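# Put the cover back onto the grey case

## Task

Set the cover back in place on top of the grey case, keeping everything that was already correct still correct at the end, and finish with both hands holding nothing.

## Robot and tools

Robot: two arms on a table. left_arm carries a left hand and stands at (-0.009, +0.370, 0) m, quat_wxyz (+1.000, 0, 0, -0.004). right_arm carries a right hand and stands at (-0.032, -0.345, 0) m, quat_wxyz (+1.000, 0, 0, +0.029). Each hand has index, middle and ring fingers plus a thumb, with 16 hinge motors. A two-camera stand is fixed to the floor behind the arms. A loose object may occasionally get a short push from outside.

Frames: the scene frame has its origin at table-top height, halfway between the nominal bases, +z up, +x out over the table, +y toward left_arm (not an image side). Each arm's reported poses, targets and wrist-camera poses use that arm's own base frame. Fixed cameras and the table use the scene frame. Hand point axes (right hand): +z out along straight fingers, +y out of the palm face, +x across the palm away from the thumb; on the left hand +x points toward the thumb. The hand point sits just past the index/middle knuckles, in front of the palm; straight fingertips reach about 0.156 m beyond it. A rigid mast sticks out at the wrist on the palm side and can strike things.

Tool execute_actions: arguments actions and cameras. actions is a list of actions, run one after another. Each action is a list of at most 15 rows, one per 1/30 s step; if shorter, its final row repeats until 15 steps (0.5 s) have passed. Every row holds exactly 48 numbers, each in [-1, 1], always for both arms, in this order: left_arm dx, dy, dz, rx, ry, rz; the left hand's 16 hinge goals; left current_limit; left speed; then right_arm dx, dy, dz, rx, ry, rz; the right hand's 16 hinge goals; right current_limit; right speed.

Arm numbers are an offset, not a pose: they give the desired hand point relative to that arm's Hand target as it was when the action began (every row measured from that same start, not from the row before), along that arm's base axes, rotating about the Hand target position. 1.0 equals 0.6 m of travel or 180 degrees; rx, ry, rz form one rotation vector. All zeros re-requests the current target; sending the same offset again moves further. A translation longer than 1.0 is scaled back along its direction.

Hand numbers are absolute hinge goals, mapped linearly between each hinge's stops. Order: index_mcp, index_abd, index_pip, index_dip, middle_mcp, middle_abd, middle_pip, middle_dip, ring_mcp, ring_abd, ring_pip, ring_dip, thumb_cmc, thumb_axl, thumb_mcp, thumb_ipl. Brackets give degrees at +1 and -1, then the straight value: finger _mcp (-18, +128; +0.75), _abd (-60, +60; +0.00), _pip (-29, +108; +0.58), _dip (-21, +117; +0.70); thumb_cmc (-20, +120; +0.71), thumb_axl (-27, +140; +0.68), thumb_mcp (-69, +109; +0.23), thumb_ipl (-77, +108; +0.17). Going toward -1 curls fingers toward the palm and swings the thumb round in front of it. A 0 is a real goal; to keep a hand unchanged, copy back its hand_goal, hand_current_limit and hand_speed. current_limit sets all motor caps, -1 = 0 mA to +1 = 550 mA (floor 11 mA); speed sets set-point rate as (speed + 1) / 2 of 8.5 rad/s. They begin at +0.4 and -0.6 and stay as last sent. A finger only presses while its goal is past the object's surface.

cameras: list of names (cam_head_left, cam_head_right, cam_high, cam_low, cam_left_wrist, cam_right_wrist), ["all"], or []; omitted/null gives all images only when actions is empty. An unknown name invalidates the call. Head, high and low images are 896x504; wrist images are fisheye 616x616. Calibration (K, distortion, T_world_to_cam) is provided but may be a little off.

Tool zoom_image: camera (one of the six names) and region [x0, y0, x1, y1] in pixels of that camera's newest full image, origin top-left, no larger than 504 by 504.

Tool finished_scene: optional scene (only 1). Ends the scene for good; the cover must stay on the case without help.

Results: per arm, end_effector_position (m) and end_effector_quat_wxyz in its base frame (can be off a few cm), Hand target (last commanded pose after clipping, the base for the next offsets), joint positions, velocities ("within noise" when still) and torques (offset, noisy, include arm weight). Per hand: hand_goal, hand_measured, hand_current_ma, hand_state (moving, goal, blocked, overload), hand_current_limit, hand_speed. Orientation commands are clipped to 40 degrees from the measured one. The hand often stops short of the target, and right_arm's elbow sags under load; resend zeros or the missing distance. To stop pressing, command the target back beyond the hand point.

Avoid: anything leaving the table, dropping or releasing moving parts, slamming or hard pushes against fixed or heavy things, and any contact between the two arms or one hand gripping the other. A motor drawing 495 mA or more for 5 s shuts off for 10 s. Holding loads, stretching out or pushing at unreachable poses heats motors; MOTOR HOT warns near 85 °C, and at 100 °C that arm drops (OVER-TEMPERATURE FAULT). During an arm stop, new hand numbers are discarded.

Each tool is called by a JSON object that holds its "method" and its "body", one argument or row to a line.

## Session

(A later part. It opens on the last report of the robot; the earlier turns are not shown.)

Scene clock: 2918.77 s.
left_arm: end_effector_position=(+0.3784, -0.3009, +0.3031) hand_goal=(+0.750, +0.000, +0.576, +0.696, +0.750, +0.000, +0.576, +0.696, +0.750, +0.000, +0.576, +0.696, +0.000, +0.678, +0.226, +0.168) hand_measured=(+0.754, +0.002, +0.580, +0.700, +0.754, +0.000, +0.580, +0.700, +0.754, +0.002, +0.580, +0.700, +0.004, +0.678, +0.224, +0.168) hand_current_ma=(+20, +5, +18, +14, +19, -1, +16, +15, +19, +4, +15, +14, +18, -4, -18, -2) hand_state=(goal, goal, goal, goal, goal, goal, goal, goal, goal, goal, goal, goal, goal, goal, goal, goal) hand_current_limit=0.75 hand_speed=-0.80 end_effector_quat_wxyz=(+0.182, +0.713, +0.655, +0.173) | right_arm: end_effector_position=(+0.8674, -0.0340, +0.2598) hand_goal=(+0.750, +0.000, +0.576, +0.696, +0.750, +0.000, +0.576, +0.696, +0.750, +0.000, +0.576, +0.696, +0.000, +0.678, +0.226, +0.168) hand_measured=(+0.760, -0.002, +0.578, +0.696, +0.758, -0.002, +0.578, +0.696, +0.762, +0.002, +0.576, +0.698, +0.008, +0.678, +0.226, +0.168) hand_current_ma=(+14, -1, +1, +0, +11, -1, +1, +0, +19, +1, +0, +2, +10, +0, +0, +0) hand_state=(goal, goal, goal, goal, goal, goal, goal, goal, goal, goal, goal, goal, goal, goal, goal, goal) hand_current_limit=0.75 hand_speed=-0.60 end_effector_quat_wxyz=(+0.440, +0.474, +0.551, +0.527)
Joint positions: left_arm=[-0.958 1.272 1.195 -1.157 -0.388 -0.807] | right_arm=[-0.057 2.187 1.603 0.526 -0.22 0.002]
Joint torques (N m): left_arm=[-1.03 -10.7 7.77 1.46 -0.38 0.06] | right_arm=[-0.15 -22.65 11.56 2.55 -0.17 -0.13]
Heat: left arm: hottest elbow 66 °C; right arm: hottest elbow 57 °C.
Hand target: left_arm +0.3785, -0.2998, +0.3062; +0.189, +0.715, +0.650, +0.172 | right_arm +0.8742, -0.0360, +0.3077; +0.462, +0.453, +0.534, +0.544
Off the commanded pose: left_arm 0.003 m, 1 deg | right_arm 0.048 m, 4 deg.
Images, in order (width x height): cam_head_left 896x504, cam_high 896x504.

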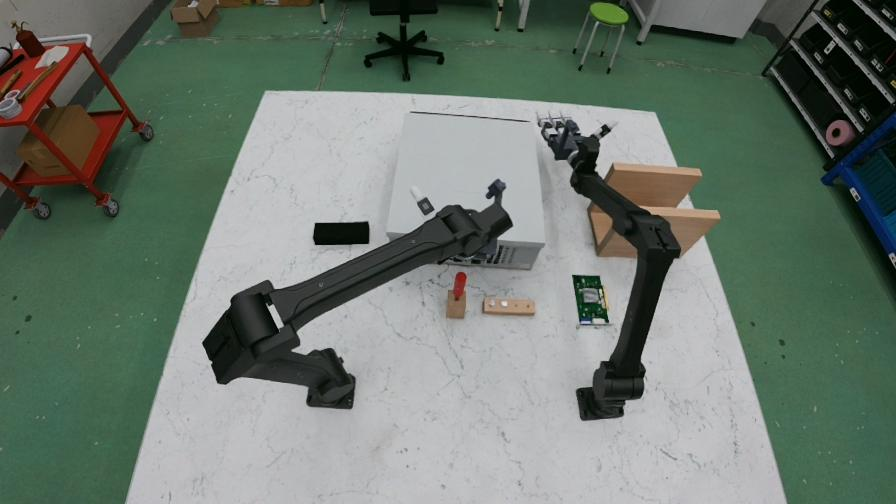

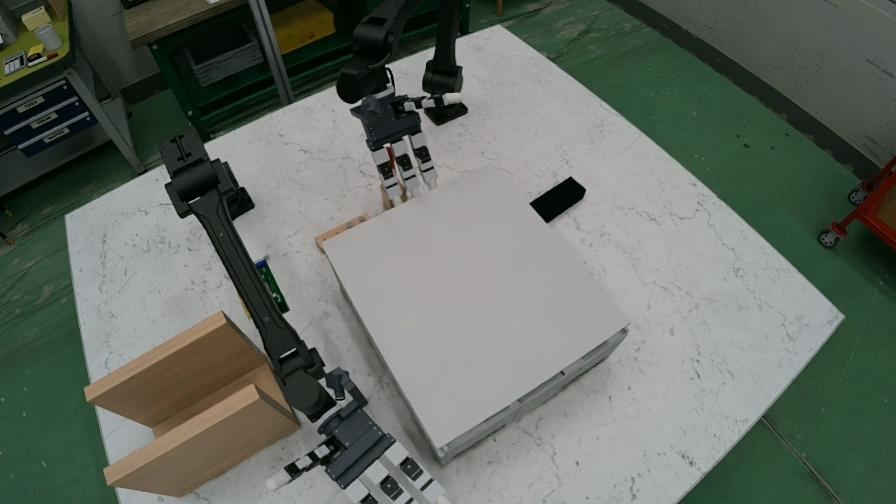

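{"method": "execute_actions", "body": {
  "actions": [
    [[0.015,0,0,0,0,0,0.75,0,0.576,0.696,0.75,0,0.576,0.696,0.75,0,0.576,0.696,0,0.678,0.226,0.168,0.75,-0.8,0,0,0,0,0,0,0.75,0,0.576,0.696,0.75,0,0.576,0.696,0.75,0,0.576,0.696,0,0.678,0.226,0.168,0.75,-0.6]]
  ],
  "cameras": ["cam_head_left", "cam_high"]
}}

{"method": "zoom_image", "body": {
  "camera": "cam_high",
  "region": [330, 120, 530, 260]
}}

{"method": "zoom_image", "body": {
  "camera": "cam_head_left",
  "region": [390, 95, 550, 165]
}}

Scene clock: 2929.80 s.
left_arm: end_effector_position=(+0.3844, -0.2981, +0.3034) hand_goal=(+0.750, +0.000, +0.576, +0.696, +0.750, +0.000, +0.576, +0.696, +0.750, +0.000, +0.576, +0.696, +0.000, +0.678, +0.226, +0.168) hand_measured=(+0.754, +0.002, +0.580, +0.700, +0.754, +0.000, +0.580, +0.700, +0.754, +0.002, +0.580, +0.700, +0.004, +0.678, +0.224, +0.168) hand_current_ma=(+20, +5, +18, +14, +19, -1, +16, +15, +19, +4, +15, +14, +18, -4, -18, -2) hand_state=(goal, goal, goal, goal, goal, goal, goal, goal, goal, goal, goal, goal, goal, goal, goal, goal) hand_current_limit=0.75 hand_speed=-0.80 end_effector_quat_wxyz=(+0.183, +0.713, +0.654, +0.173) | right_arm: end_effector_position=(+0.8674, -0.0340, +0.2598) hand_goal=(+0.750, +0.000, +0.576, +0.696, +0.750, +0.000, +0.576, +0.696, +0.750, +0.000, +0.576, +0.696, +0.000, +0.678, +0.226, +0.168) hand_measured=(+0.760, -0.002, +0.578, +0.696, +0.758, -0.002, +0.578, +0.696, +0.762, +0.002, +0.576, +0.698, +0.008, +0.678, +0.226, +0.168) hand_current_ma=(+14, -1, +1, +0, +11, -1, +1, +0, +19, +1, +0, +2, +10, +0, +0, +0) hand_state=(goal, goal, goal, goal, goal, goal, goal, goal, goal, goal, goal, goal, goal, goal, goal, goal) hand_current_limit=0.75 hand_speed=-0.60 end_effector_quat_wxyz=(+0.440, +0.474, +0.551, +0.527)
Joint positions: left_arm=[-0.94 1.272 1.195 -1.148 -0.381 -0.787] | right_arm=[-0.057 2.187 1.603 0.526 -0.22 0.002]
Joint torques (N m): left_arm=[-0.91 -9.7 8.49 1.48 -0.37 0.12] | right_arm=[-0.09 -22.71 11.54 2.65 -0.14 -0.11]
Heat: left arm: hottest elbow 64 °C; right arm: hottest elbow 57 °C.
Hand target: left_arm +0.3875, -0.2998, +0.3062; +0.189, +0.715, +0.650, +0.172 | right_arm +0.8742, -0.0360, +0.3077; +0.462, +0.453, +0.534, +0.544
Off the commanded pose: left_arm 0.004 m, 1 deg | right_arm 0.048 m, 4 deg.
Images, in order (width x height): cam_head_left 896x504, cam_high 896x504.

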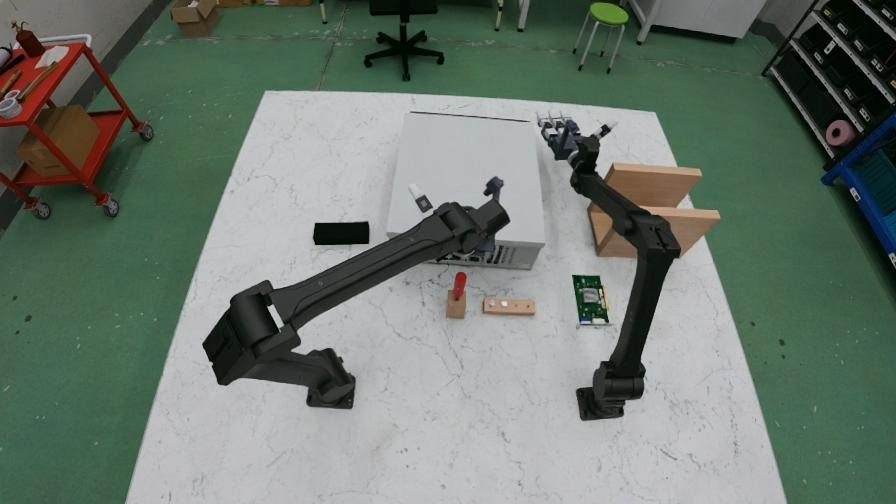

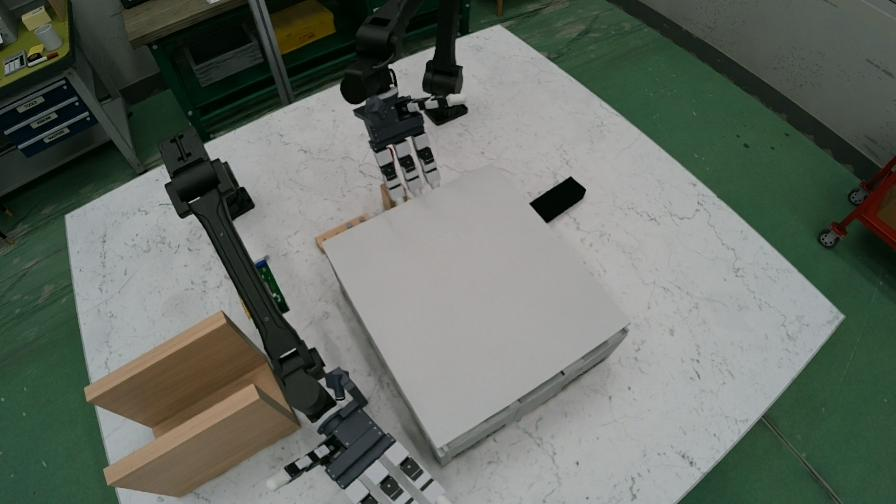

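Scaled by 2.520.

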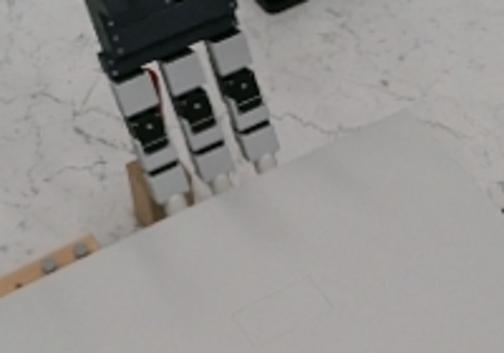

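Scaled by 3.150.

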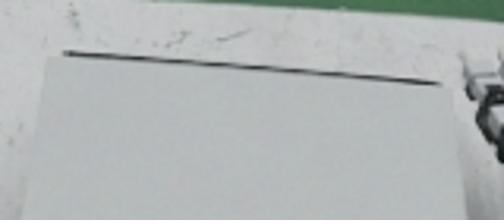

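{"method": "execute_actions", "body": {
  "actions": [
    [[0.015,0,0,0,0,0,0.75,0,0.576,0.696,0.75,0,0.576,0.696,0.75,0,0.576,0.696,0,0.678,0.226,0.168,0.75,-0.8,0,0,0,0,0,0,0.75,0,0.576,0.696,0.75,0,0.576,0.696,0.75,0,0.576,0.696,0,0.678,0.226,0.168,0.75,-0.6]]
  ],
  "cameras": ["cam_head_left", "cam_high"]
}}

{"method": "zoom_image", "body": {
  "camera": "cam_high",
  "region": [330, 120, 530, 260]
}}

{"method": "zoom_image", "body": {
  "camera": "cam_head_left",
  "region": [390, 95, 550, 165]
}}

Scene clock: 2935.23 s.
left_arm: end_effector_position=(+0.3891, -0.2961, +0.3033) hand_goal=(+0.750, +0.000, +0.576, +0.696, +0.750, +0.000, +0.576, +0.696, +0.750, +0.000, +0.576, +0.696, +0.000, +0.678, +0.226, +0.168) hand_measured=(+0.760, -0.002, +0.580, +0.700, +0.754, +0.000, +0.580, +0.700, +0.754, +0.002, +0.580, +0.700, +0.004, +0.678, +0.224, +0.168) hand_current_ma=(+53, -12, +18, +14, +19, -1, +16, +15, +19, +4, +15, +14, +18, -4, -18, -2) hand_state=(goal, goal, goal, goal, goal, goal, goal, goal, goal, goal, goal, goal, goal, goal, goal, goal) hand_current_limit=0.75 hand_speed=-0.80 end_effector_quat_wxyz=(+0.184, +0.714, +0.653, +0.171) | right_arm: end_effector_position=(+0.8674, -0.0340, +0.2598) hand_goal=(+0.750, +0.000, +0.576, +0.696, +0.750, +0.000, +0.576, +0.696, +0.750, +0.000, +0.576, +0.696, +0.000, +0.678, +0.226, +0.168) hand_measured=(+0.760, -0.002, +0.578, +0.696, +0.758, -0.002, +0.578, +0.696, +0.762, +0.002, +0.576, +0.698, +0.008, +0.678, +0.226, +0.168) hand_current_ma=(+14, -1, +1, +0, +11, -1, +1, +0, +19, +1, +0, +2, +10, +0, +0, +0) hand_state=(goal, goal, goal, goal, goal, goal, goal, goal, goal, goal, goal, goal, goal, goal, goal, goal) hand_current_limit=0.75 hand_speed=-0.60 end_effector_quat_wxyz=(+0.440, +0.474, +0.551, +0.527)
Joint positions: left_arm=[-0.926 1.272 1.195 -1.14 -0.372 -0.77] | right_arm=[-0.057 2.187 1.603 0.526 -0.22 0.002]
Joint torques (N m): left_arm=[-0.62 -8.59 9.21 1.55 -0.44 0.11] | right_arm=[-0.21 -22.65 11.56 2.61 -0.14 -0.15]
Heat: left arm: hottest elbow 63 °C; right arm: hottest elbow 58 °C.
Hand target: left_arm +0.3966, -0.2997, +0.3062; +0.189, +0.715, +0.650, +0.172 | right_arm +0.8742, -0.0360, +0.3077; +0.462, +0.453, +0.534, +0.544
Off the commanded pose: left_arm 0.009 m, 1 deg | right_arm 0.048 m, 4 deg.
Images, in order (width x height): cam_head_left 896x504, cam_high 896x504.

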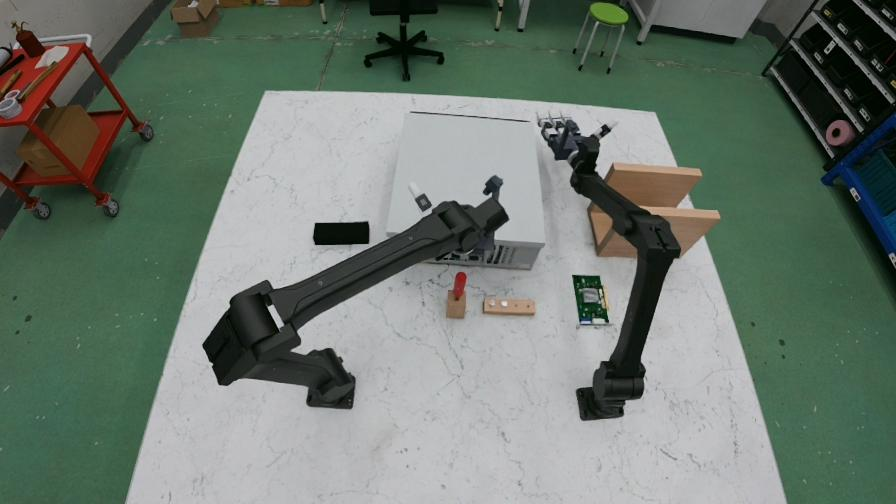

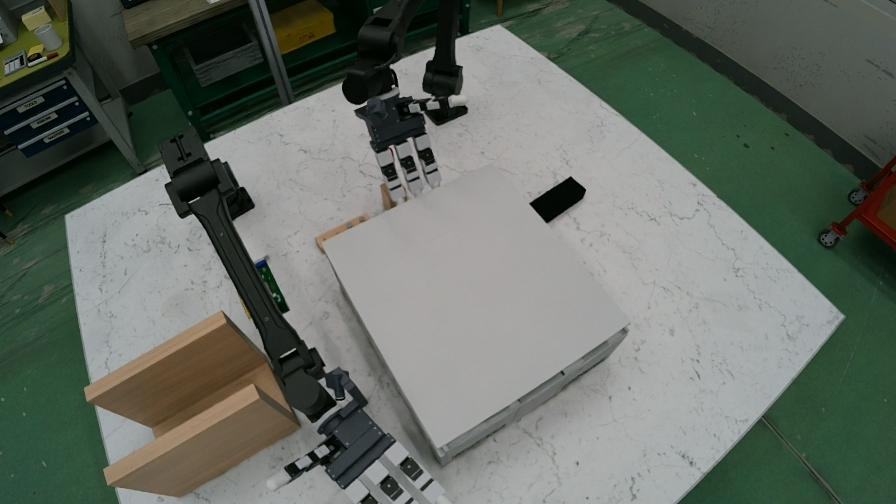

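Scaled by 2.520.

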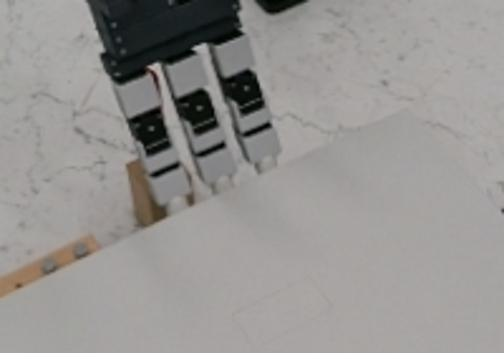

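Scaled by 3.150.

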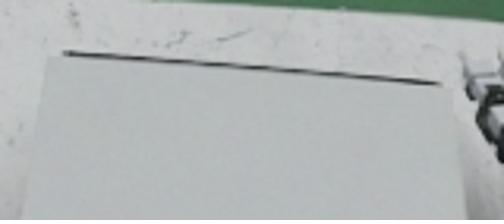

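{"method": "execute_actions", "body": {
  "actions": [
    [[0.015,0,0,0,0,0,0.75,0,0.576,0.696,0.75,0,0.576,0.696,0.75,0,0.576,0.696,0,0.678,0.226,0.168,0.75,-0.8,0,0,0,0,0,0,0.75,0,0.576,0.696,0.75,0,0.576,0.696,0.75,0,0.576,0.696,0,0.678,0.226,0.168,0.75,-0.6]]
  ],
  "cameras": ["cam_head_left", "cam_high"]
}}

{"method": "zoom_image", "body": {
  "camera": "cam_high",
  "region": [330, 120, 530, 260]
}}

{"method": "zoom_image", "body": {
  "camera": "cam_head_left",
  "region": [390, 95, 550, 165]
}}

Scene clock: 2942.87 s.
left_arm: end_effector_position=(+0.3943, -0.2953, +0.2970) hand_goal=(+0.750, +0.000, +0.576, +0.696, +0.750, +0.000, +0.576, +0.696, +0.750, +0.000, +0.576, +0.696, +0.000, +0.678, +0.226, +0.168) hand_measured=(+0.772, -0.004, +0.586, +0.700, +0.760, +0.000, +0.580, +0.700, +0.754, +0.002, +0.580, +0.700, +0.004, +0.678, +0.224, +0.168) hand_current_ma=(+112, -16, +50, +14, +48, -2, +16, +15, +19, +4, +15, +14, +18, -4, -18, -2) hand_state=(blocked, goal, goal, goal, goal, goal, goal, goal, goal, goal, goal, goal, goal, goal, goal, goal) hand_current_limit=0.75 hand_speed=-0.80 end_effector_quat_wxyz=(+0.177, +0.717, +0.653, +0.169) | right_arm: end_effector_position=(+0.8674, -0.0340, +0.2598) hand_goal=(+0.750, +0.000, +0.576, +0.696, +0.750, +0.000, +0.576, +0.696, +0.750, +0.000, +0.576, +0.696, +0.000, +0.678, +0.226, +0.168) hand_measured=(+0.760, -0.002, +0.578, +0.696, +0.758, -0.002, +0.578, +0.696, +0.762, +0.002, +0.576, +0.698, +0.008, +0.678, +0.226, +0.168) hand_current_ma=(+14, -1, +1, +0, +11, -1, +1, +0, +19, +1, +0, +2, +10, +0, +0, +0) hand_state=(goal, goal, goal, goal, goal, goal, goal, goal, goal, goal, goal, goal, goal, goal, goal, goal) hand_current_limit=0.75 hand_speed=-0.60 end_effector_quat_wxyz=(+0.440, +0.474, +0.551, +0.527)
Joint positions: left_arm=[-0.911 1.284 1.195 -1.137 -0.361 -0.754] | right_arm=[-0.057 2.187 1.603 0.526 -0.22 0.002]
Joint torques (N m): left_arm=[-0.26 -8.7 9.98 1.73 -0.61 0.14] | right_arm=[-0.09 -22.53 11.59 2.69 -0.18 -0.14]
Heat: left arm: hottest elbow 62 °C; right arm: hottest elbow 58 °C.
Hand target: left_arm +0.4055, -0.2997, +0.3061; +0.189, +0.715, +0.650, +0.172 | right_arm +0.8742, -0.0360, +0.3077; +0.462, +0.453, +0.534, +0.544
Off the commanded pose: left_arm 0.015 m, 2 deg | right_arm 0.048 m, 4 deg.
Images, in order (width x height): cam_head_left 896x504, cam_high 896x504.

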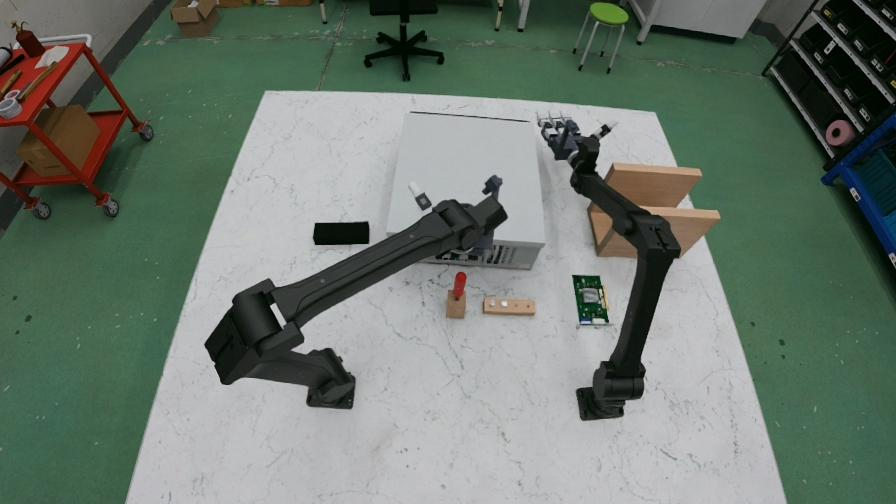

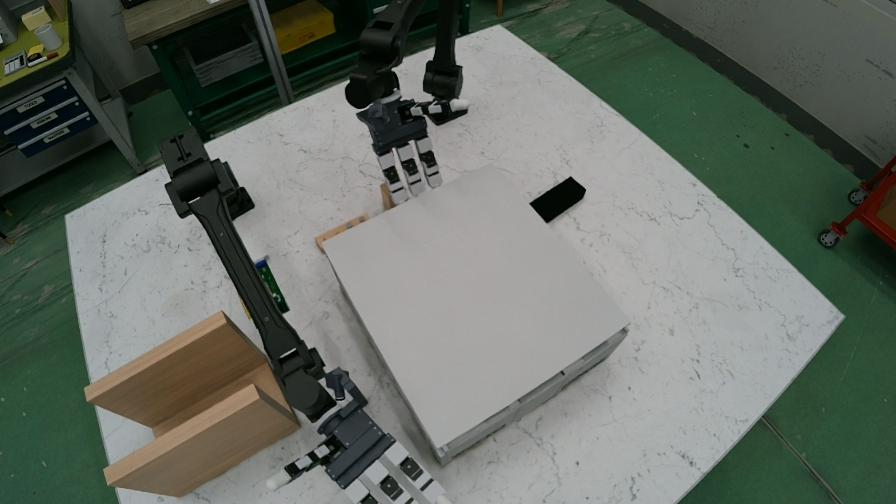

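Scaled by 2.520.

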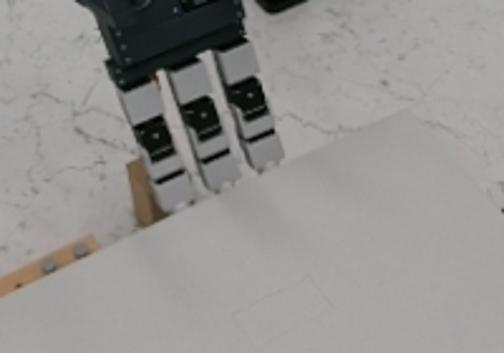

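Scaled by 3.150.

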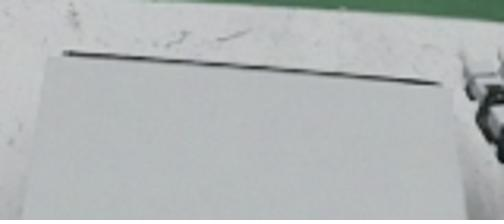

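{"method": "execute_actions", "body": {
  "actions": [
    [[-0.025,0,0.025,0,0,0,0.75,0,0.576,0.696,0.75,0,0.576,0.696,0.75,0,0.576,0.696,0,0.678,0.226,0.168,0.75,-0.8,0,0,0,0,0,0,0.75,0,0.576,0.696,0.75,0,0.576,0.696,0.75,0,0.576,0.696,0,0.678,0.226,0.168,0.75,-0.6]],
    [[0.025,0,0.005,0,0,0,0.75,0,0.576,0.696,0.75,0,0.576,0.696,0.75,0,0.576,0.696,0,0.678,0.226,0.168,0.75,-0.8,0,0,0,0,0,0,0.75,0,0.576,0.696,0.75,0,0.576,0.696,0.75,0,0.576,0.696,0,0.678,0.226,0.168,0.75,-0.6]],
    [[0.015,0,0.005,0,0,0,0.75,0,0.576,0.696,0.75,0,0.576,0.696,0.75,0,0.576,0.696,0,0.678,0.226,0.168,0.75,-0.8,0,0,0,0,0,0,0.75,0,0.576,0.696,0.75,0,0.576,0.696,0.75,0,0.576,0.696,0,0.678,0.226,0.168,0.75,-0.6]]
  ],
  "cameras": ["cam_head_left", "cam_high"]
}}

{"method": "zoom_image", "body": {
  "camera": "cam_high",
  "region": [330, 120, 530, 260]
}}

{"method": "zoom_image", "body": {
  "camera": "cam_head_left",
  "region": [390, 95, 550, 165]
}}

Scene clock: 2963.83 s.
left_arm: end_effector_position=(+0.3983, -0.2881, +0.2950) hand_goal=(+0.750, +0.000, +0.576, +0.696, +0.750, +0.000, +0.576, +0.696, +0.750, +0.000, +0.576, +0.696, +0.000, +0.678, +0.226, +0.168) hand_measured=(+0.774, -0.004, +0.588, +0.700, +0.760, +0.000, +0.580, +0.700, +0.754, +0.002, +0.580, +0.700, +0.004, +0.678, +0.224, +0.168) hand_current_ma=(+121, -16, +56, +17, +49, -2, +16, +15, +19, +4, +15, +14, +18, -4, -18, -2) hand_state=(blocked, goal, goal, goal, goal, goal, goal, goal, goal, goal, goal, goal, goal, goal, goal, goal) hand_current_limit=0.75 hand_speed=-0.80 end_effector_quat_wxyz=(+0.163, +0.720, +0.653, +0.170) | right_arm: end_effector_position=(+0.8674, -0.0340, +0.2598) hand_goal=(+0.750, +0.000, +0.576, +0.696, +0.750, +0.000, +0.576, +0.696, +0.750, +0.000, +0.576, +0.696, +0.000, +0.678, +0.226, +0.168) hand_measured=(+0.760, -0.002, +0.578, +0.696, +0.758, -0.002, +0.578, +0.696, +0.762, +0.002, +0.576, +0.698, +0.008, +0.678, +0.226, +0.168) hand_current_ma=(+14, -1, +1, +0, +11, -1, +1, +0, +19, +1, +0, +2, +10, +0, +0, +0) hand_state=(goal, goal, goal, goal, goal, goal, goal, goal, goal, goal, goal, goal, goal, goal, goal, goal) hand_current_limit=0.75 hand_speed=-0.60 end_effector_quat_wxyz=(+0.440, +0.474, +0.551, +0.527)
Joint positions: left_arm=[-0.893 1.289 1.201 -1.161 -0.357 -0.737] | right_arm=[-0.057 2.187 1.603 0.526 -0.22 0.002]
Joint torques (N m): left_arm=[-0.44 -8.82 13.5 0.76 -0.57 0.12] | right_arm=[-0.21 -22.3 11.51 2.63 -0.16 -0.15]
Heat: left arm: hottest elbow 61 °C; right arm: hottest elbow 58 °C.
Hand target: left_arm +0.4146, -0.2997, +0.3274; +0.190, +0.715, +0.650, +0.172 | right_arm +0.8742, -0.0360, +0.3077; +0.462, +0.453, +0.534, +0.544
Off the commanded pose: left_arm 0.038 m, 3 deg | right_arm 0.048 m, 4 deg.
Images, in order (width x height): cam_head_left 896x504, cam_high 896x504.

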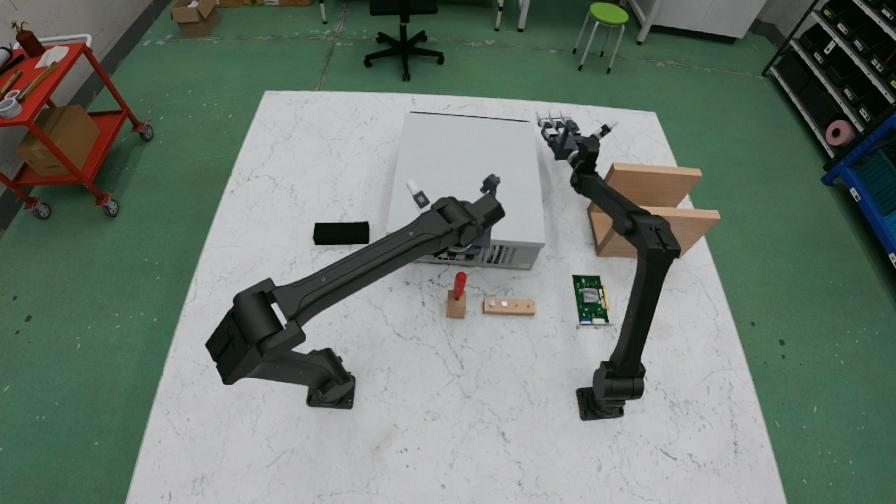

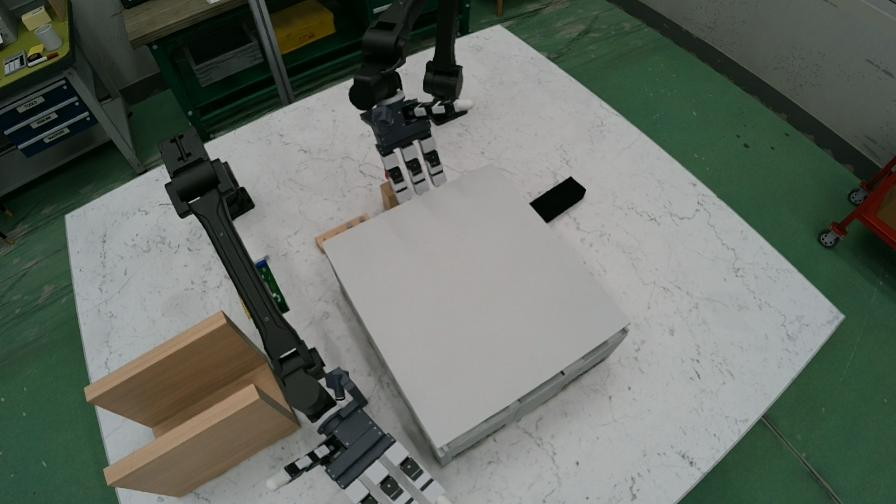

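Scaled by 2.520.

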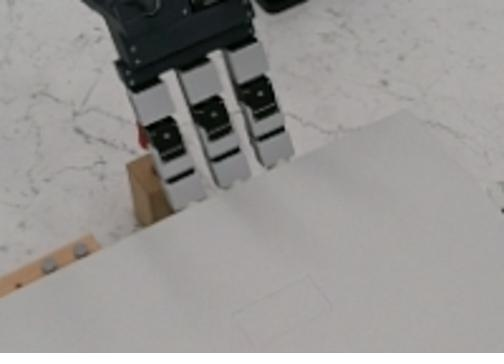

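Scaled by 3.150.

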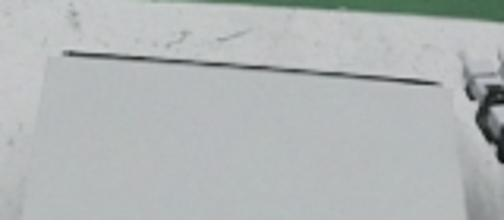

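{"method": "execute_actions", "body": {
  "actions": [
    [[-0.05,0,-0.045,0,0,0,0.75,0,0.576,0.696,0.75,0,0.576,0.696,0.75,0,0.576,0.696,0,0.678,0.226,0.168,0.75,-0.8,0,0,0,0,0,0,0.75,0,0.576,0.696,0.75,0,0.576,0.696,0.75,0,0.576,0.696,0,0.678,0.226,0.168,0.75,-0.6]],
    [[-0.025,0,0,0,0,0,0.75,0,0.576,0.696,0.75,0,0.576,0.696,0.75,0,0.576,0.696,0,0.678,0.226,0.168,0.75,-0.8,0,0,0,0,0,0,0.75,0,0.576,0.696,0.75,0,0.576,0.696,0.75,0,0.576,0.696,0,0.678,0.226,0.168,0.75,-0.6]]
  ],
  "cameras": ["cam_high", "cam_left_wrist"]
}}

{"method": "zoom_image", "body": {
  "camera": "cam_left_wrist",
  "region": [240, 150, 480, 340]
}}

Scene clock: 2975.77 s.
left_arm: end_effector_position=(+0.3733, -0.3032, +0.2987) hand_goal=(+0.750, +0.000, +0.576, +0.696, +0.750, +0.000, +0.576, +0.696, +0.750, +0.000, +0.576, +0.696, +0.000, +0.678, +0.226, +0.168) hand_measured=(+0.760, +0.000, +0.580, +0.700, +0.758, +0.000, +0.580, +0.700, +0.754, +0.002, +0.580, +0.700, +0.004, +0.678, +0.224, +0.168) hand_current_ma=(+50, +2, +24, +15, +45, -1, +17, +15, +19, +4, +15, +14, +18, -4, -18, -2) hand_state=(goal, goal, goal, goal, goal, goal, goal, goal, goal, goal, goal, goal, goal, goal, goal, goal) hand_current_limit=0.75 hand_speed=-0.80 end_effector_quat_wxyz=(+0.186, +0.720, +0.646, +0.173) | right_arm: end_effector_position=(+0.8674, -0.0340, +0.2598) hand_goal=(+0.750, +0.000, +0.576, +0.696, +0.750, +0.000, +0.576, +0.696, +0.750, +0.000, +0.576, +0.696, +0.000, +0.678, +0.226, +0.168) hand_measured=(+0.760, -0.002, +0.578, +0.696, +0.758, -0.002, +0.578, +0.696, +0.762, +0.002, +0.576, +0.698, +0.008, +0.678, +0.226, +0.168) hand_current_ma=(+14, -1, +1, +0, +11, -1, +1, +0, +19, +1, +0, +2, +10, +0, +0, +0) hand_state=(goal, goal, goal, goal, goal, goal, goal, goal, goal, goal, goal, goal, goal, goal, goal, goal) hand_current_limit=0.75 hand_speed=-0.60 end_effector_quat_wxyz=(+0.440, +0.474, +0.551, +0.527)
Joint positions: left_arm=[-0.969 1.259 1.169 -1.136 -0.388 -0.791] | right_arm=[-0.057 2.187 1.603 0.526 -0.22 0.002]
Joint torques (N m): left_arm=[-1.73 -10.46 7.8 0.81 -0.62 -0.25] | right_arm=[0.09 -22.24 11.56 2.73 -0.18 -0.12]
Heat: left arm: hottest elbow 61 °C; right arm: hottest elbow 58 °C.
Hand target: left_arm +0.3696, -0.2997, +0.3002; +0.189, +0.715, +0.650, +0.172 | right_arm +0.8742, -0.0360, +0.3077; +0.462, +0.453, +0.534, +0.544
Off the commanded pose: left_arm 0.005 m, 1 deg | right_arm 0.048 m, 4 deg.
camera_calibration:
cam_left_wrist: T_world_to_cam=[[-0.64798, -0.690164, -0.322174, 0.0973337], [-0.758815, 0.548457, 0.351276, 0.307772], [-0.0657392, 0.47209, -0.879096, 0.5583], [0, 0, 0, 1]] pos_world=[0.333314, -0.365191, 0.414045]
Images, in order (width x height): cam_high 896x504, cam_left_wrist 616x616.

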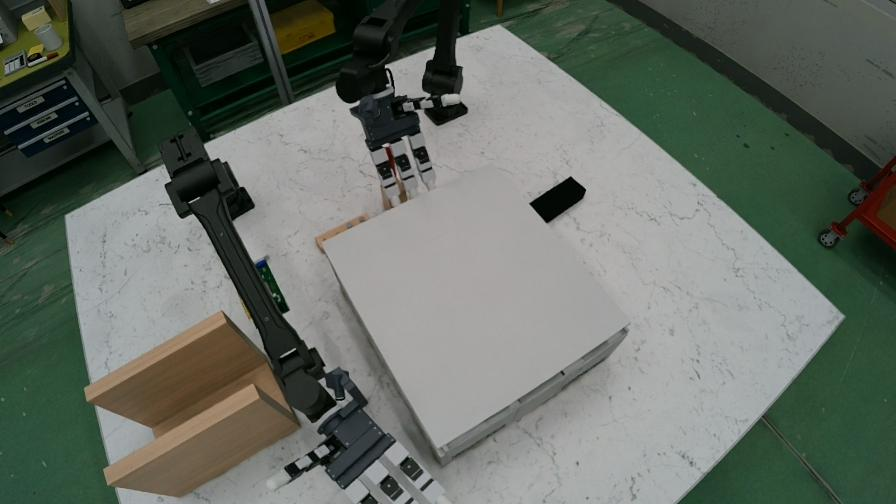

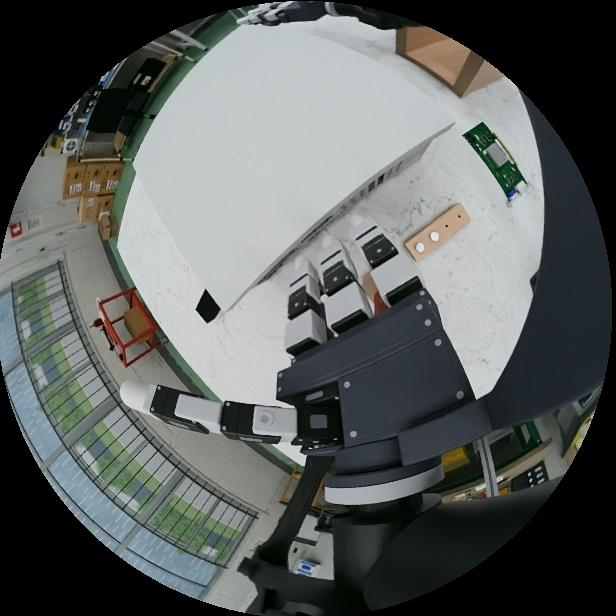

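Scaled by 2.100 from the camera's 616x616 image, which has a finer 880x880 frame.

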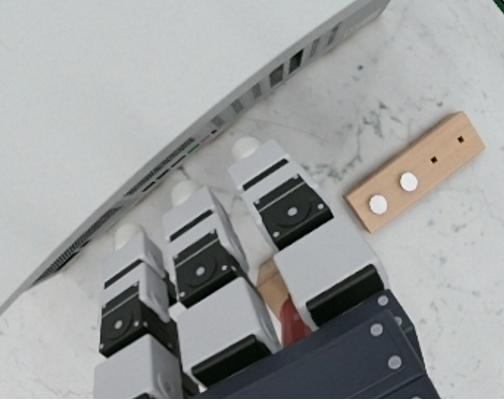

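{"method": "execute_actions", "body": {
  "actions": [
    [[0,0,0.1,0,0,0,0.75,0,0.576,0.696,0.75,0,0.576,0.696,0.75,0,0.576,0.696,0,0.678,0.226,0.168,0.75,-0.8,0,0,0,0,0,0,0.75,0,0.576,0.696,0.75,0,0.576,0.696,0.75,0,0.576,0.696,0,0.678,0.226,0.168,0.75,-0.6]],
    [[0.01,0,-0.067,0,0,0,0.75,0,0.576,0.696,0.75,0,0.576,0.696,0.75,0,0.576,0.696,0,0.678,0.226,0.168,0.75,-0.8,0,0,0,0,0,0,0.75,0,0.576,0.696,0.75,0,0.576,0.696,0.75,0,0.576,0.696,0,0.678,0.226,0.168,0.75,-0.6]],
    [[0.03,0,0,0,0,0,0.75,0,0.576,0.696,0.75,0,0.576,0.696,0.75,0,0.576,0.696,0,0.678,0.226,0.168,0.75,-0.8,0,0,0,0,0,0,0.75,0,0.576,0.696,0.75,0,0.576,0.696,0.75,0,0.576,0.696,0,0.678,0.226,0.168,0.75,-0.6]],
    [[0.02,0,0,0,0,0,0.75,0,0.576,0.696,0.75,0,0.576,0.696,0.75,0,0.576,0.696,0,0.678,0.226,0.168,0.75,-0.8,0,0,0,0,0,0,0.75,0,0.576,0.696,0.75,0,0.576,0.696,0.75,0,0.576,0.696,0,0.678,0.226,0.168,0.75,-0.6]]
  ],
  "cameras": ["cam_head_left", "cam_high"]
}}

{"method": "zoom_image", "body": {
  "camera": "cam_high",
  "region": [330, 120, 530, 260]
}}

{"method": "zoom_image", "body": {
  "camera": "cam_head_left",
  "region": [390, 95, 550, 165]
}}

Scene clock: 2990.30 s.
left_arm: end_effector_position=(+0.3926, -0.2937, +0.3115) hand_goal=(+0.750, +0.000, +0.576, +0.696, +0.750, +0.000, +0.576, +0.696, +0.750, +0.000, +0.576, +0.696, +0.000, +0.678, +0.226, +0.168) hand_measured=(+0.770, +0.000, +0.586, +0.700, +0.758, +0.000, +0.580, +0.700, +0.754, +0.002, +0.580, +0.700, +0.004, +0.678, +0.224, +0.168) hand_current_ma=(+106, -1, +44, +15, +42, -1, +17, +15, +19, +4, +15, +14, +18, -4, -18, -2) hand_state=(blocked, goal, goal, goal, goal, goal, goal, goal, goal, goal, goal, goal, goal, goal, goal, goal) hand_current_limit=0.75 hand_speed=-0.80 end_effector_quat_wxyz=(+0.178, +0.717, +0.652, +0.170) | right_arm: end_effector_position=(+0.8674, -0.0340, +0.2598) hand_goal=(+0.750, +0.000, +0.576, +0.696, +0.750, +0.000, +0.576, +0.696, +0.750, +0.000, +0.576, +0.696, +0.000, +0.678, +0.226, +0.168) hand_measured=(+0.760, -0.002, +0.578, +0.696, +0.758, -0.002, +0.578, +0.696, +0.762, +0.002, +0.576, +0.698, +0.008, +0.678, +0.226, +0.168) hand_current_ma=(+14, -1, +1, +0, +11, -1, +1, +0, +19, +1, +0, +2, +10, +0, +0, +0) hand_state=(goal, goal, goal, goal, goal, goal, goal, goal, goal, goal, goal, goal, goal, goal, goal, goal) hand_current_limit=0.75 hand_speed=-0.60 end_effector_quat_wxyz=(+0.440, +0.474, +0.551, +0.527)
Joint positions: left_arm=[-0.913 1.275 1.224 -1.174 -0.363 -0.754] | right_arm=[-0.057 2.187 1.603 0.526 -0.22 0.002]
Joint torques (N m): left_arm=[-0.26 -8.06 10.33 1.78 -0.53 0.12] | right_arm=[-0.15 -22.3 11.7 2.63 -0.2 -0.13]
Heat: left arm: hottest elbow 60 °C; right arm: hottest elbow 58 °C.
Hand target: left_arm +0.4055, -0.2997, +0.3199; +0.189, +0.715, +0.650, +0.172 | right_arm +0.8742, -0.0360, +0.3077; +0.462, +0.453, +0.534, +0.544
Off the commanded pose: left_arm 0.016 m, 1 deg | right_arm 0.048 m, 4 deg.
Images, in order (width x height): cam_head_left 896x504, cam_high 896x504.

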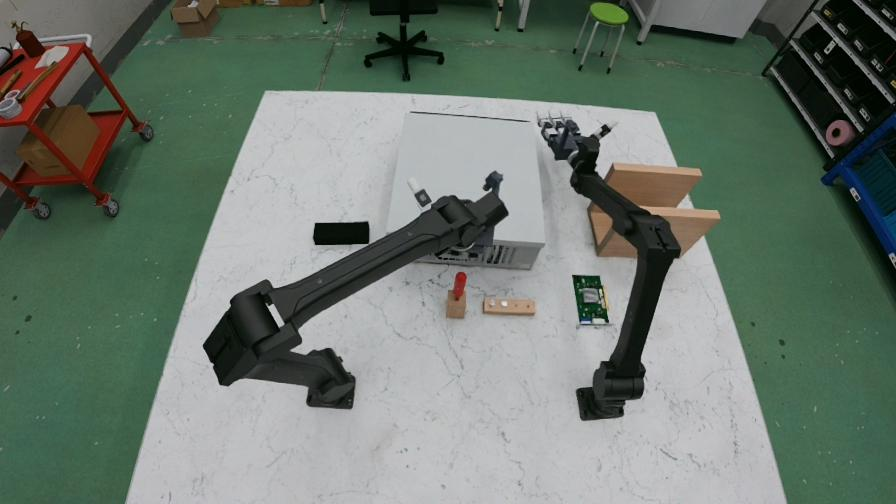

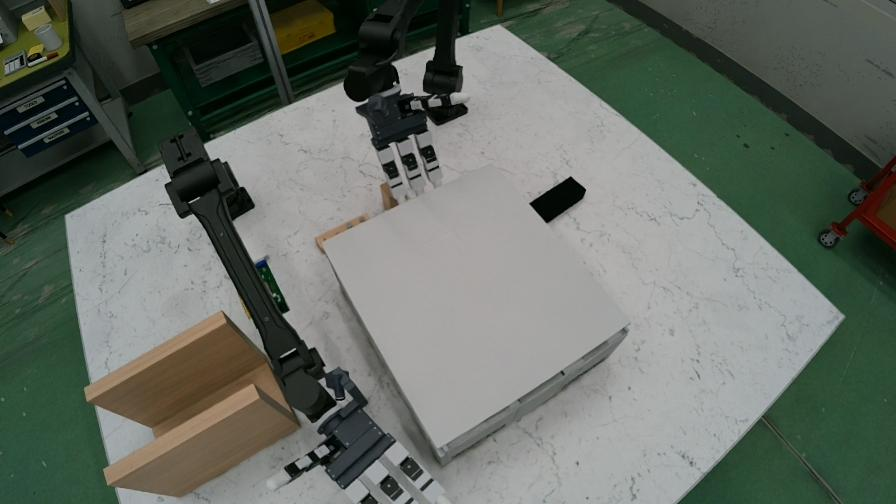

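Scaled by 2.520.

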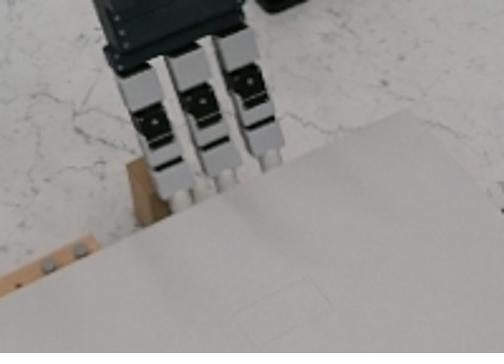

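Scaled by 3.150.

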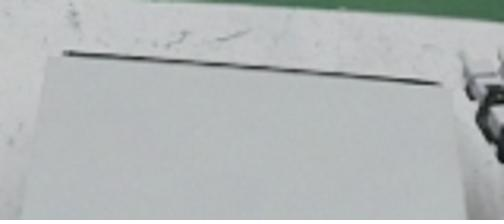

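{"method": "execute_actions", "body": {
  "actions": [
    [[0.02,0,0.01,0,0,0,0.75,0,0.576,0.696,0.75,0,0.576,0.696,0.75,0,0.576,0.696,0,0.678,0.226,0.168,0.75,-0.8,0,0,0,0,0,0,0.75,0,0.576,0.696,0.75,0,0.576,0.696,0.75,0,0.576,0.696,0,0.678,0.226,0.168,0.75,-0.6]]
  ],
  "cameras": ["cam_head_left", "cam_high"]
}}

{"method": "zoom_image", "body": {
  "camera": "cam_high",
  "region": [330, 120, 530, 260]
}}

{"method": "zoom_image", "body": {
  "camera": "cam_head_left",
  "region": [390, 95, 550, 165]
}}

Scene clock: 2997.87 s.
left_arm: end_effector_position=(+0.3974, -0.2926, +0.3053) hand_goal=(+0.750, +0.000, +0.576, +0.696, +0.750, +0.000, +0.576, +0.696, +0.750, +0.000, +0.576, +0.696, +0.000, +0.678, +0.226, +0.168) hand_measured=(+0.780, -0.006, +0.592, +0.700, +0.768, -0.004, +0.584, +0.700, +0.754, +0.002, +0.580, +0.700, +0.004, +0.678, +0.224, +0.168) hand_current_ma=(+160, -29, +75, +20, +92, -18, +36, +15, +19, +4, +15, +14, +18, -4, -18, -2) hand_state=(blocked, goal, goal, goal, goal, goal, goal, goal, goal, goal, goal, goal, goal, goal, goal, goal) hand_current_limit=0.75 hand_speed=-0.80 end_effector_quat_wxyz=(+0.170, +0.722, +0.650, +0.166) | right_arm: end_effector_position=(+0.8674, -0.0340, +0.2598) hand_goal=(+0.750, +0.000, +0.576, +0.696, +0.750, +0.000, +0.576, +0.696, +0.750, +0.000, +0.576, +0.696, +0.000, +0.678, +0.226, +0.168) hand_measured=(+0.760, -0.002, +0.578, +0.696, +0.758, -0.002, +0.578, +0.696, +0.762, +0.002, +0.576, +0.698, +0.008, +0.678, +0.226, +0.168) hand_current_ma=(+14, -1, +1, +0, +11, -1, +1, +0, +19, +1, +0, +2, +10, +0, +0, +0) hand_state=(goal, goal, goal, goal, goal, goal, goal, goal, goal, goal, goal, goal, goal, goal, goal, goal) hand_current_limit=0.75 hand_speed=-0.60 end_effector_quat_wxyz=(+0.440, +0.474, +0.551, +0.527)
Joint positions: left_arm=[-0.897 1.285 1.224 -1.174 -0.349 -0.733] | right_arm=[-0.057 2.187 1.603 0.526 -0.22 0.002]
Joint torques (N m): left_arm=[0.26 -7.82 12.26 1.55 -0.76 0.15] | right_arm=[0.15 -22.3 11.67 2.69 -0.19 -0.14]
Heat: left arm: hottest elbow 59 °C; right arm: hottest elbow 58 °C.
Hand target: left_arm +0.4175, -0.2997, +0.3259; +0.189, +0.715, +0.650, +0.172 | right_arm +0.8742, -0.0360, +0.3077; +0.462, +0.453, +0.534, +0.544
Off the commanded pose: left_arm 0.030 m, 2 deg | right_arm 0.048 m, 4 deg.
Images, in order (width x height): cam_head_left 896x504, cam_high 896x504.

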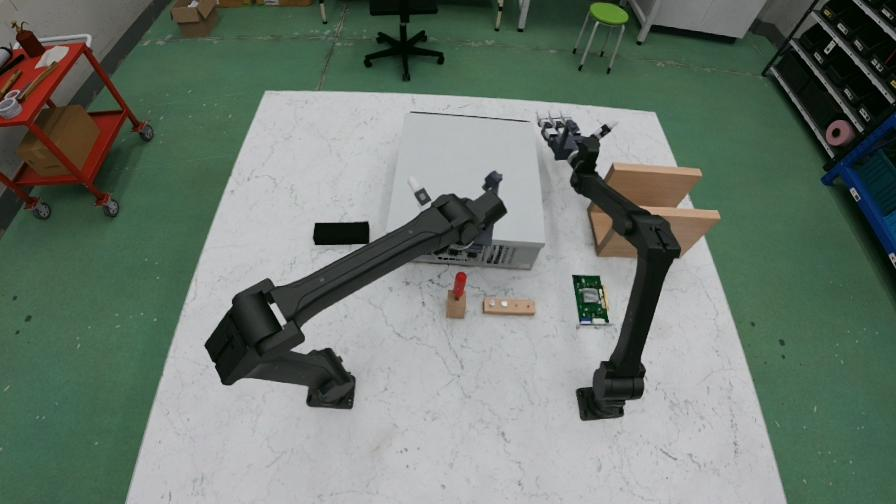

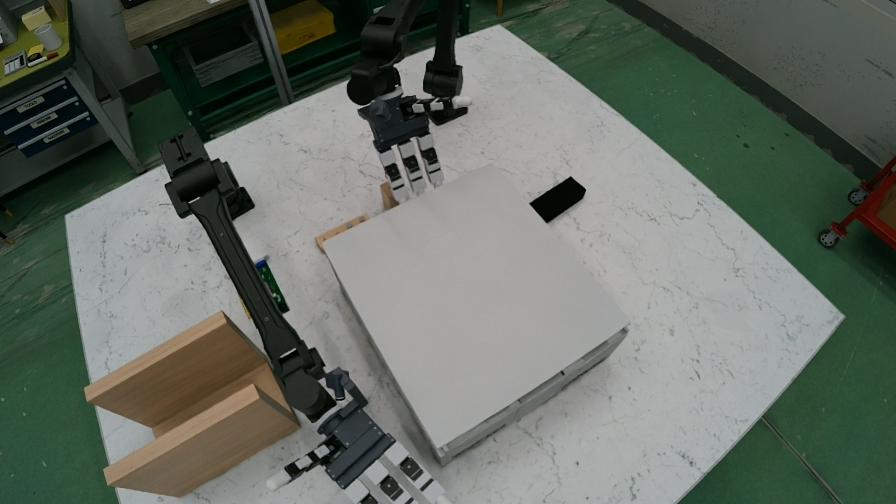

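Scaled by 2.520.

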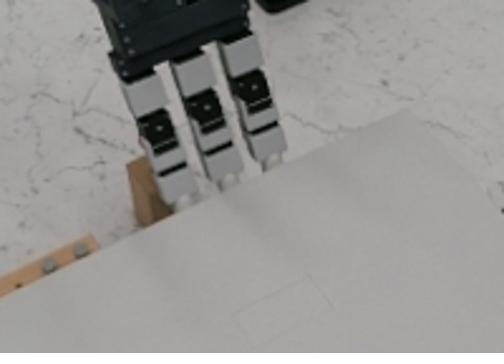

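Scaled by 3.150.

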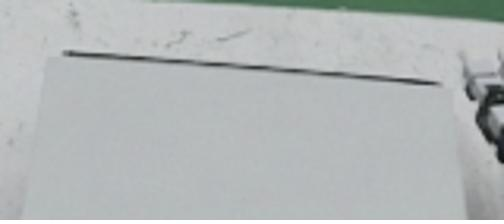

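{"method": "execute_actions", "body": {
  "actions": [
    [[0.02,0,0.015,0,0,0,0.7,0,0.576,0.696,0.7,0,0.576,0.696,0.7,0,0.576,0.696,0,0.678,0.226,0.168,0.75,-0.8,0,0,0,0,0,0,0.75,0,0.576,0.696,0.75,0,0.576,0.696,0.75,0,0.576,0.696,0,0.678,0.226,0.168,0.75,-0.6]]
  ],
  "cameras": ["cam_head_left", "cam_high"]
}}

{"method": "zoom_image", "body": {
  "camera": "cam_high",
  "region": [330, 120, 530, 260]
}}

{"method": "zoom_image", "body": {
  "camera": "cam_head_left",
  "region": [390, 95, 550, 165]
}}

Scene clock: 3005.77 s.
left_arm: end_effector_position=(+0.4072, -0.2923, +0.3045) hand_goal=(+0.700, +0.000, +0.576, +0.696, +0.700, +0.000, +0.576, +0.696, +0.700, +0.000, +0.576, +0.696, +0.000, +0.678, +0.226, +0.168) hand_measured=(+0.760, -0.006, +0.594, +0.704, +0.746, -0.004, +0.588, +0.700, +0.732, +0.000, +0.584, +0.700, +0.004, +0.678, +0.224, +0.168) hand_current_ma=(+312, -27, +90, +36, +245, -17, +58, +19, +168, +1, +40, +15, +18, -4, -18, -2) hand_state=(blocked, goal, goal, goal, blocked, goal, goal, goal, blocked, goal, goal, goal, goal, goal, goal, goal) hand_current_limit=0.75 hand_speed=-0.80 end_effector_quat_wxyz=(+0.164, +0.725, +0.649, +0.164) | right_arm: end_effector_position=(+0.8674, -0.0340, +0.2598) hand_goal=(+0.750, +0.000, +0.576, +0.696, +0.750, +0.000, +0.576, +0.696, +0.750, +0.000, +0.576, +0.696, +0.000, +0.678, +0.226, +0.168) hand_measured=(+0.760, -0.002, +0.578, +0.696, +0.758, -0.002, +0.578, +0.696, +0.762, +0.002, +0.576, +0.698, +0.008, +0.678, +0.226, +0.168) hand_current_ma=(+14, -1, +1, +0, +11, -1, +1, +0, +19, +1, +0, +2, +10, +0, +0, +0) hand_state=(goal, goal, goal, goal, goal, goal, goal, goal, goal, goal, goal, goal, goal, goal, goal, goal) hand_current_limit=0.75 hand_speed=-0.60 end_effector_quat_wxyz=(+0.440, +0.474, +0.551, +0.527)
Joint positions: left_arm=[-0.875 1.303 1.243 -1.178 -0.336 -0.709] | right_arm=[-0.057 2.187 1.603 0.526 -0.22 0.002]
Joint torques (N m): left_arm=[0.21 -8.29 13.5 1.14 -0.95 0.09] | right_arm=[-0.03 -22.3 11.62 2.63 -0.16 -0.17]
Heat: left arm: hottest elbow 59 °C; right arm: hottest elbow 58 °C.
Hand target: left_arm +0.4295, -0.2998, +0.3349; +0.189, +0.715, +0.650, +0.172 | right_arm +0.8742, -0.0360, +0.3077; +0.462, +0.453, +0.534, +0.544
Off the commanded pose: left_arm 0.038 m, 3 deg | right_arm 0.048 m, 4 deg.
Images, in order (width x height): cam_head_left 896x504, cam_high 896x504.

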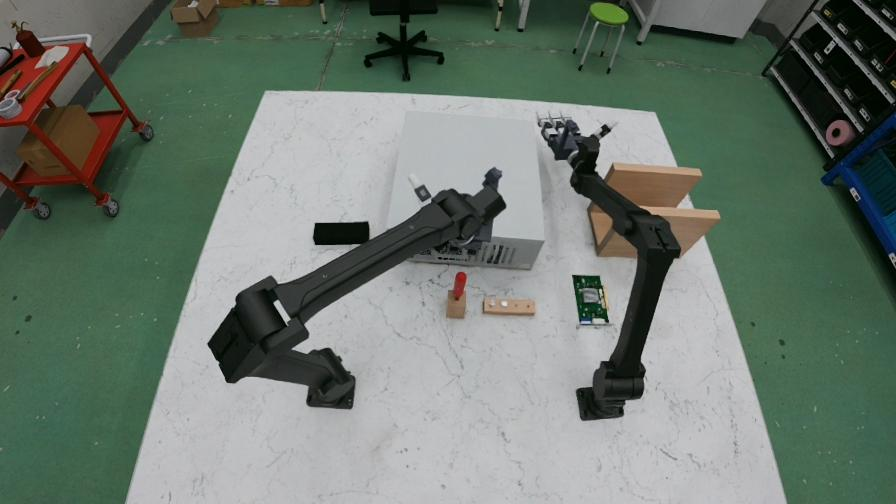

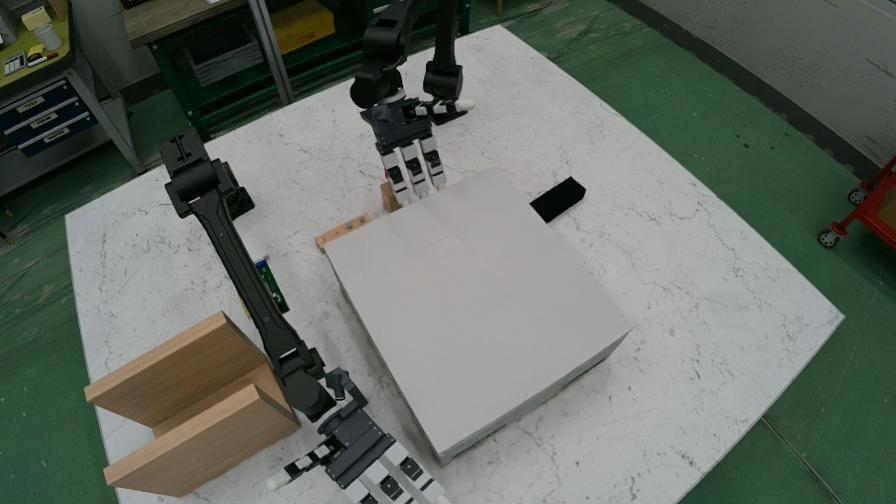

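Scaled by 2.520.

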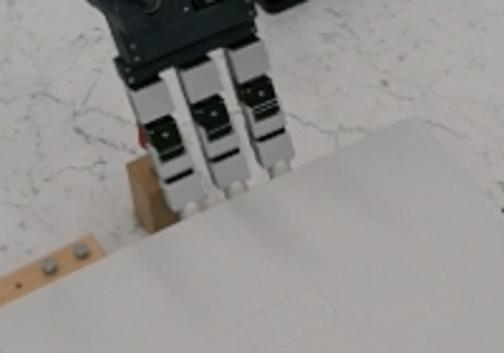

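Scaled by 3.150.

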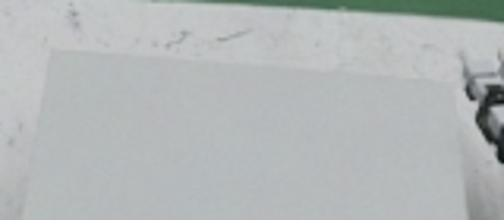

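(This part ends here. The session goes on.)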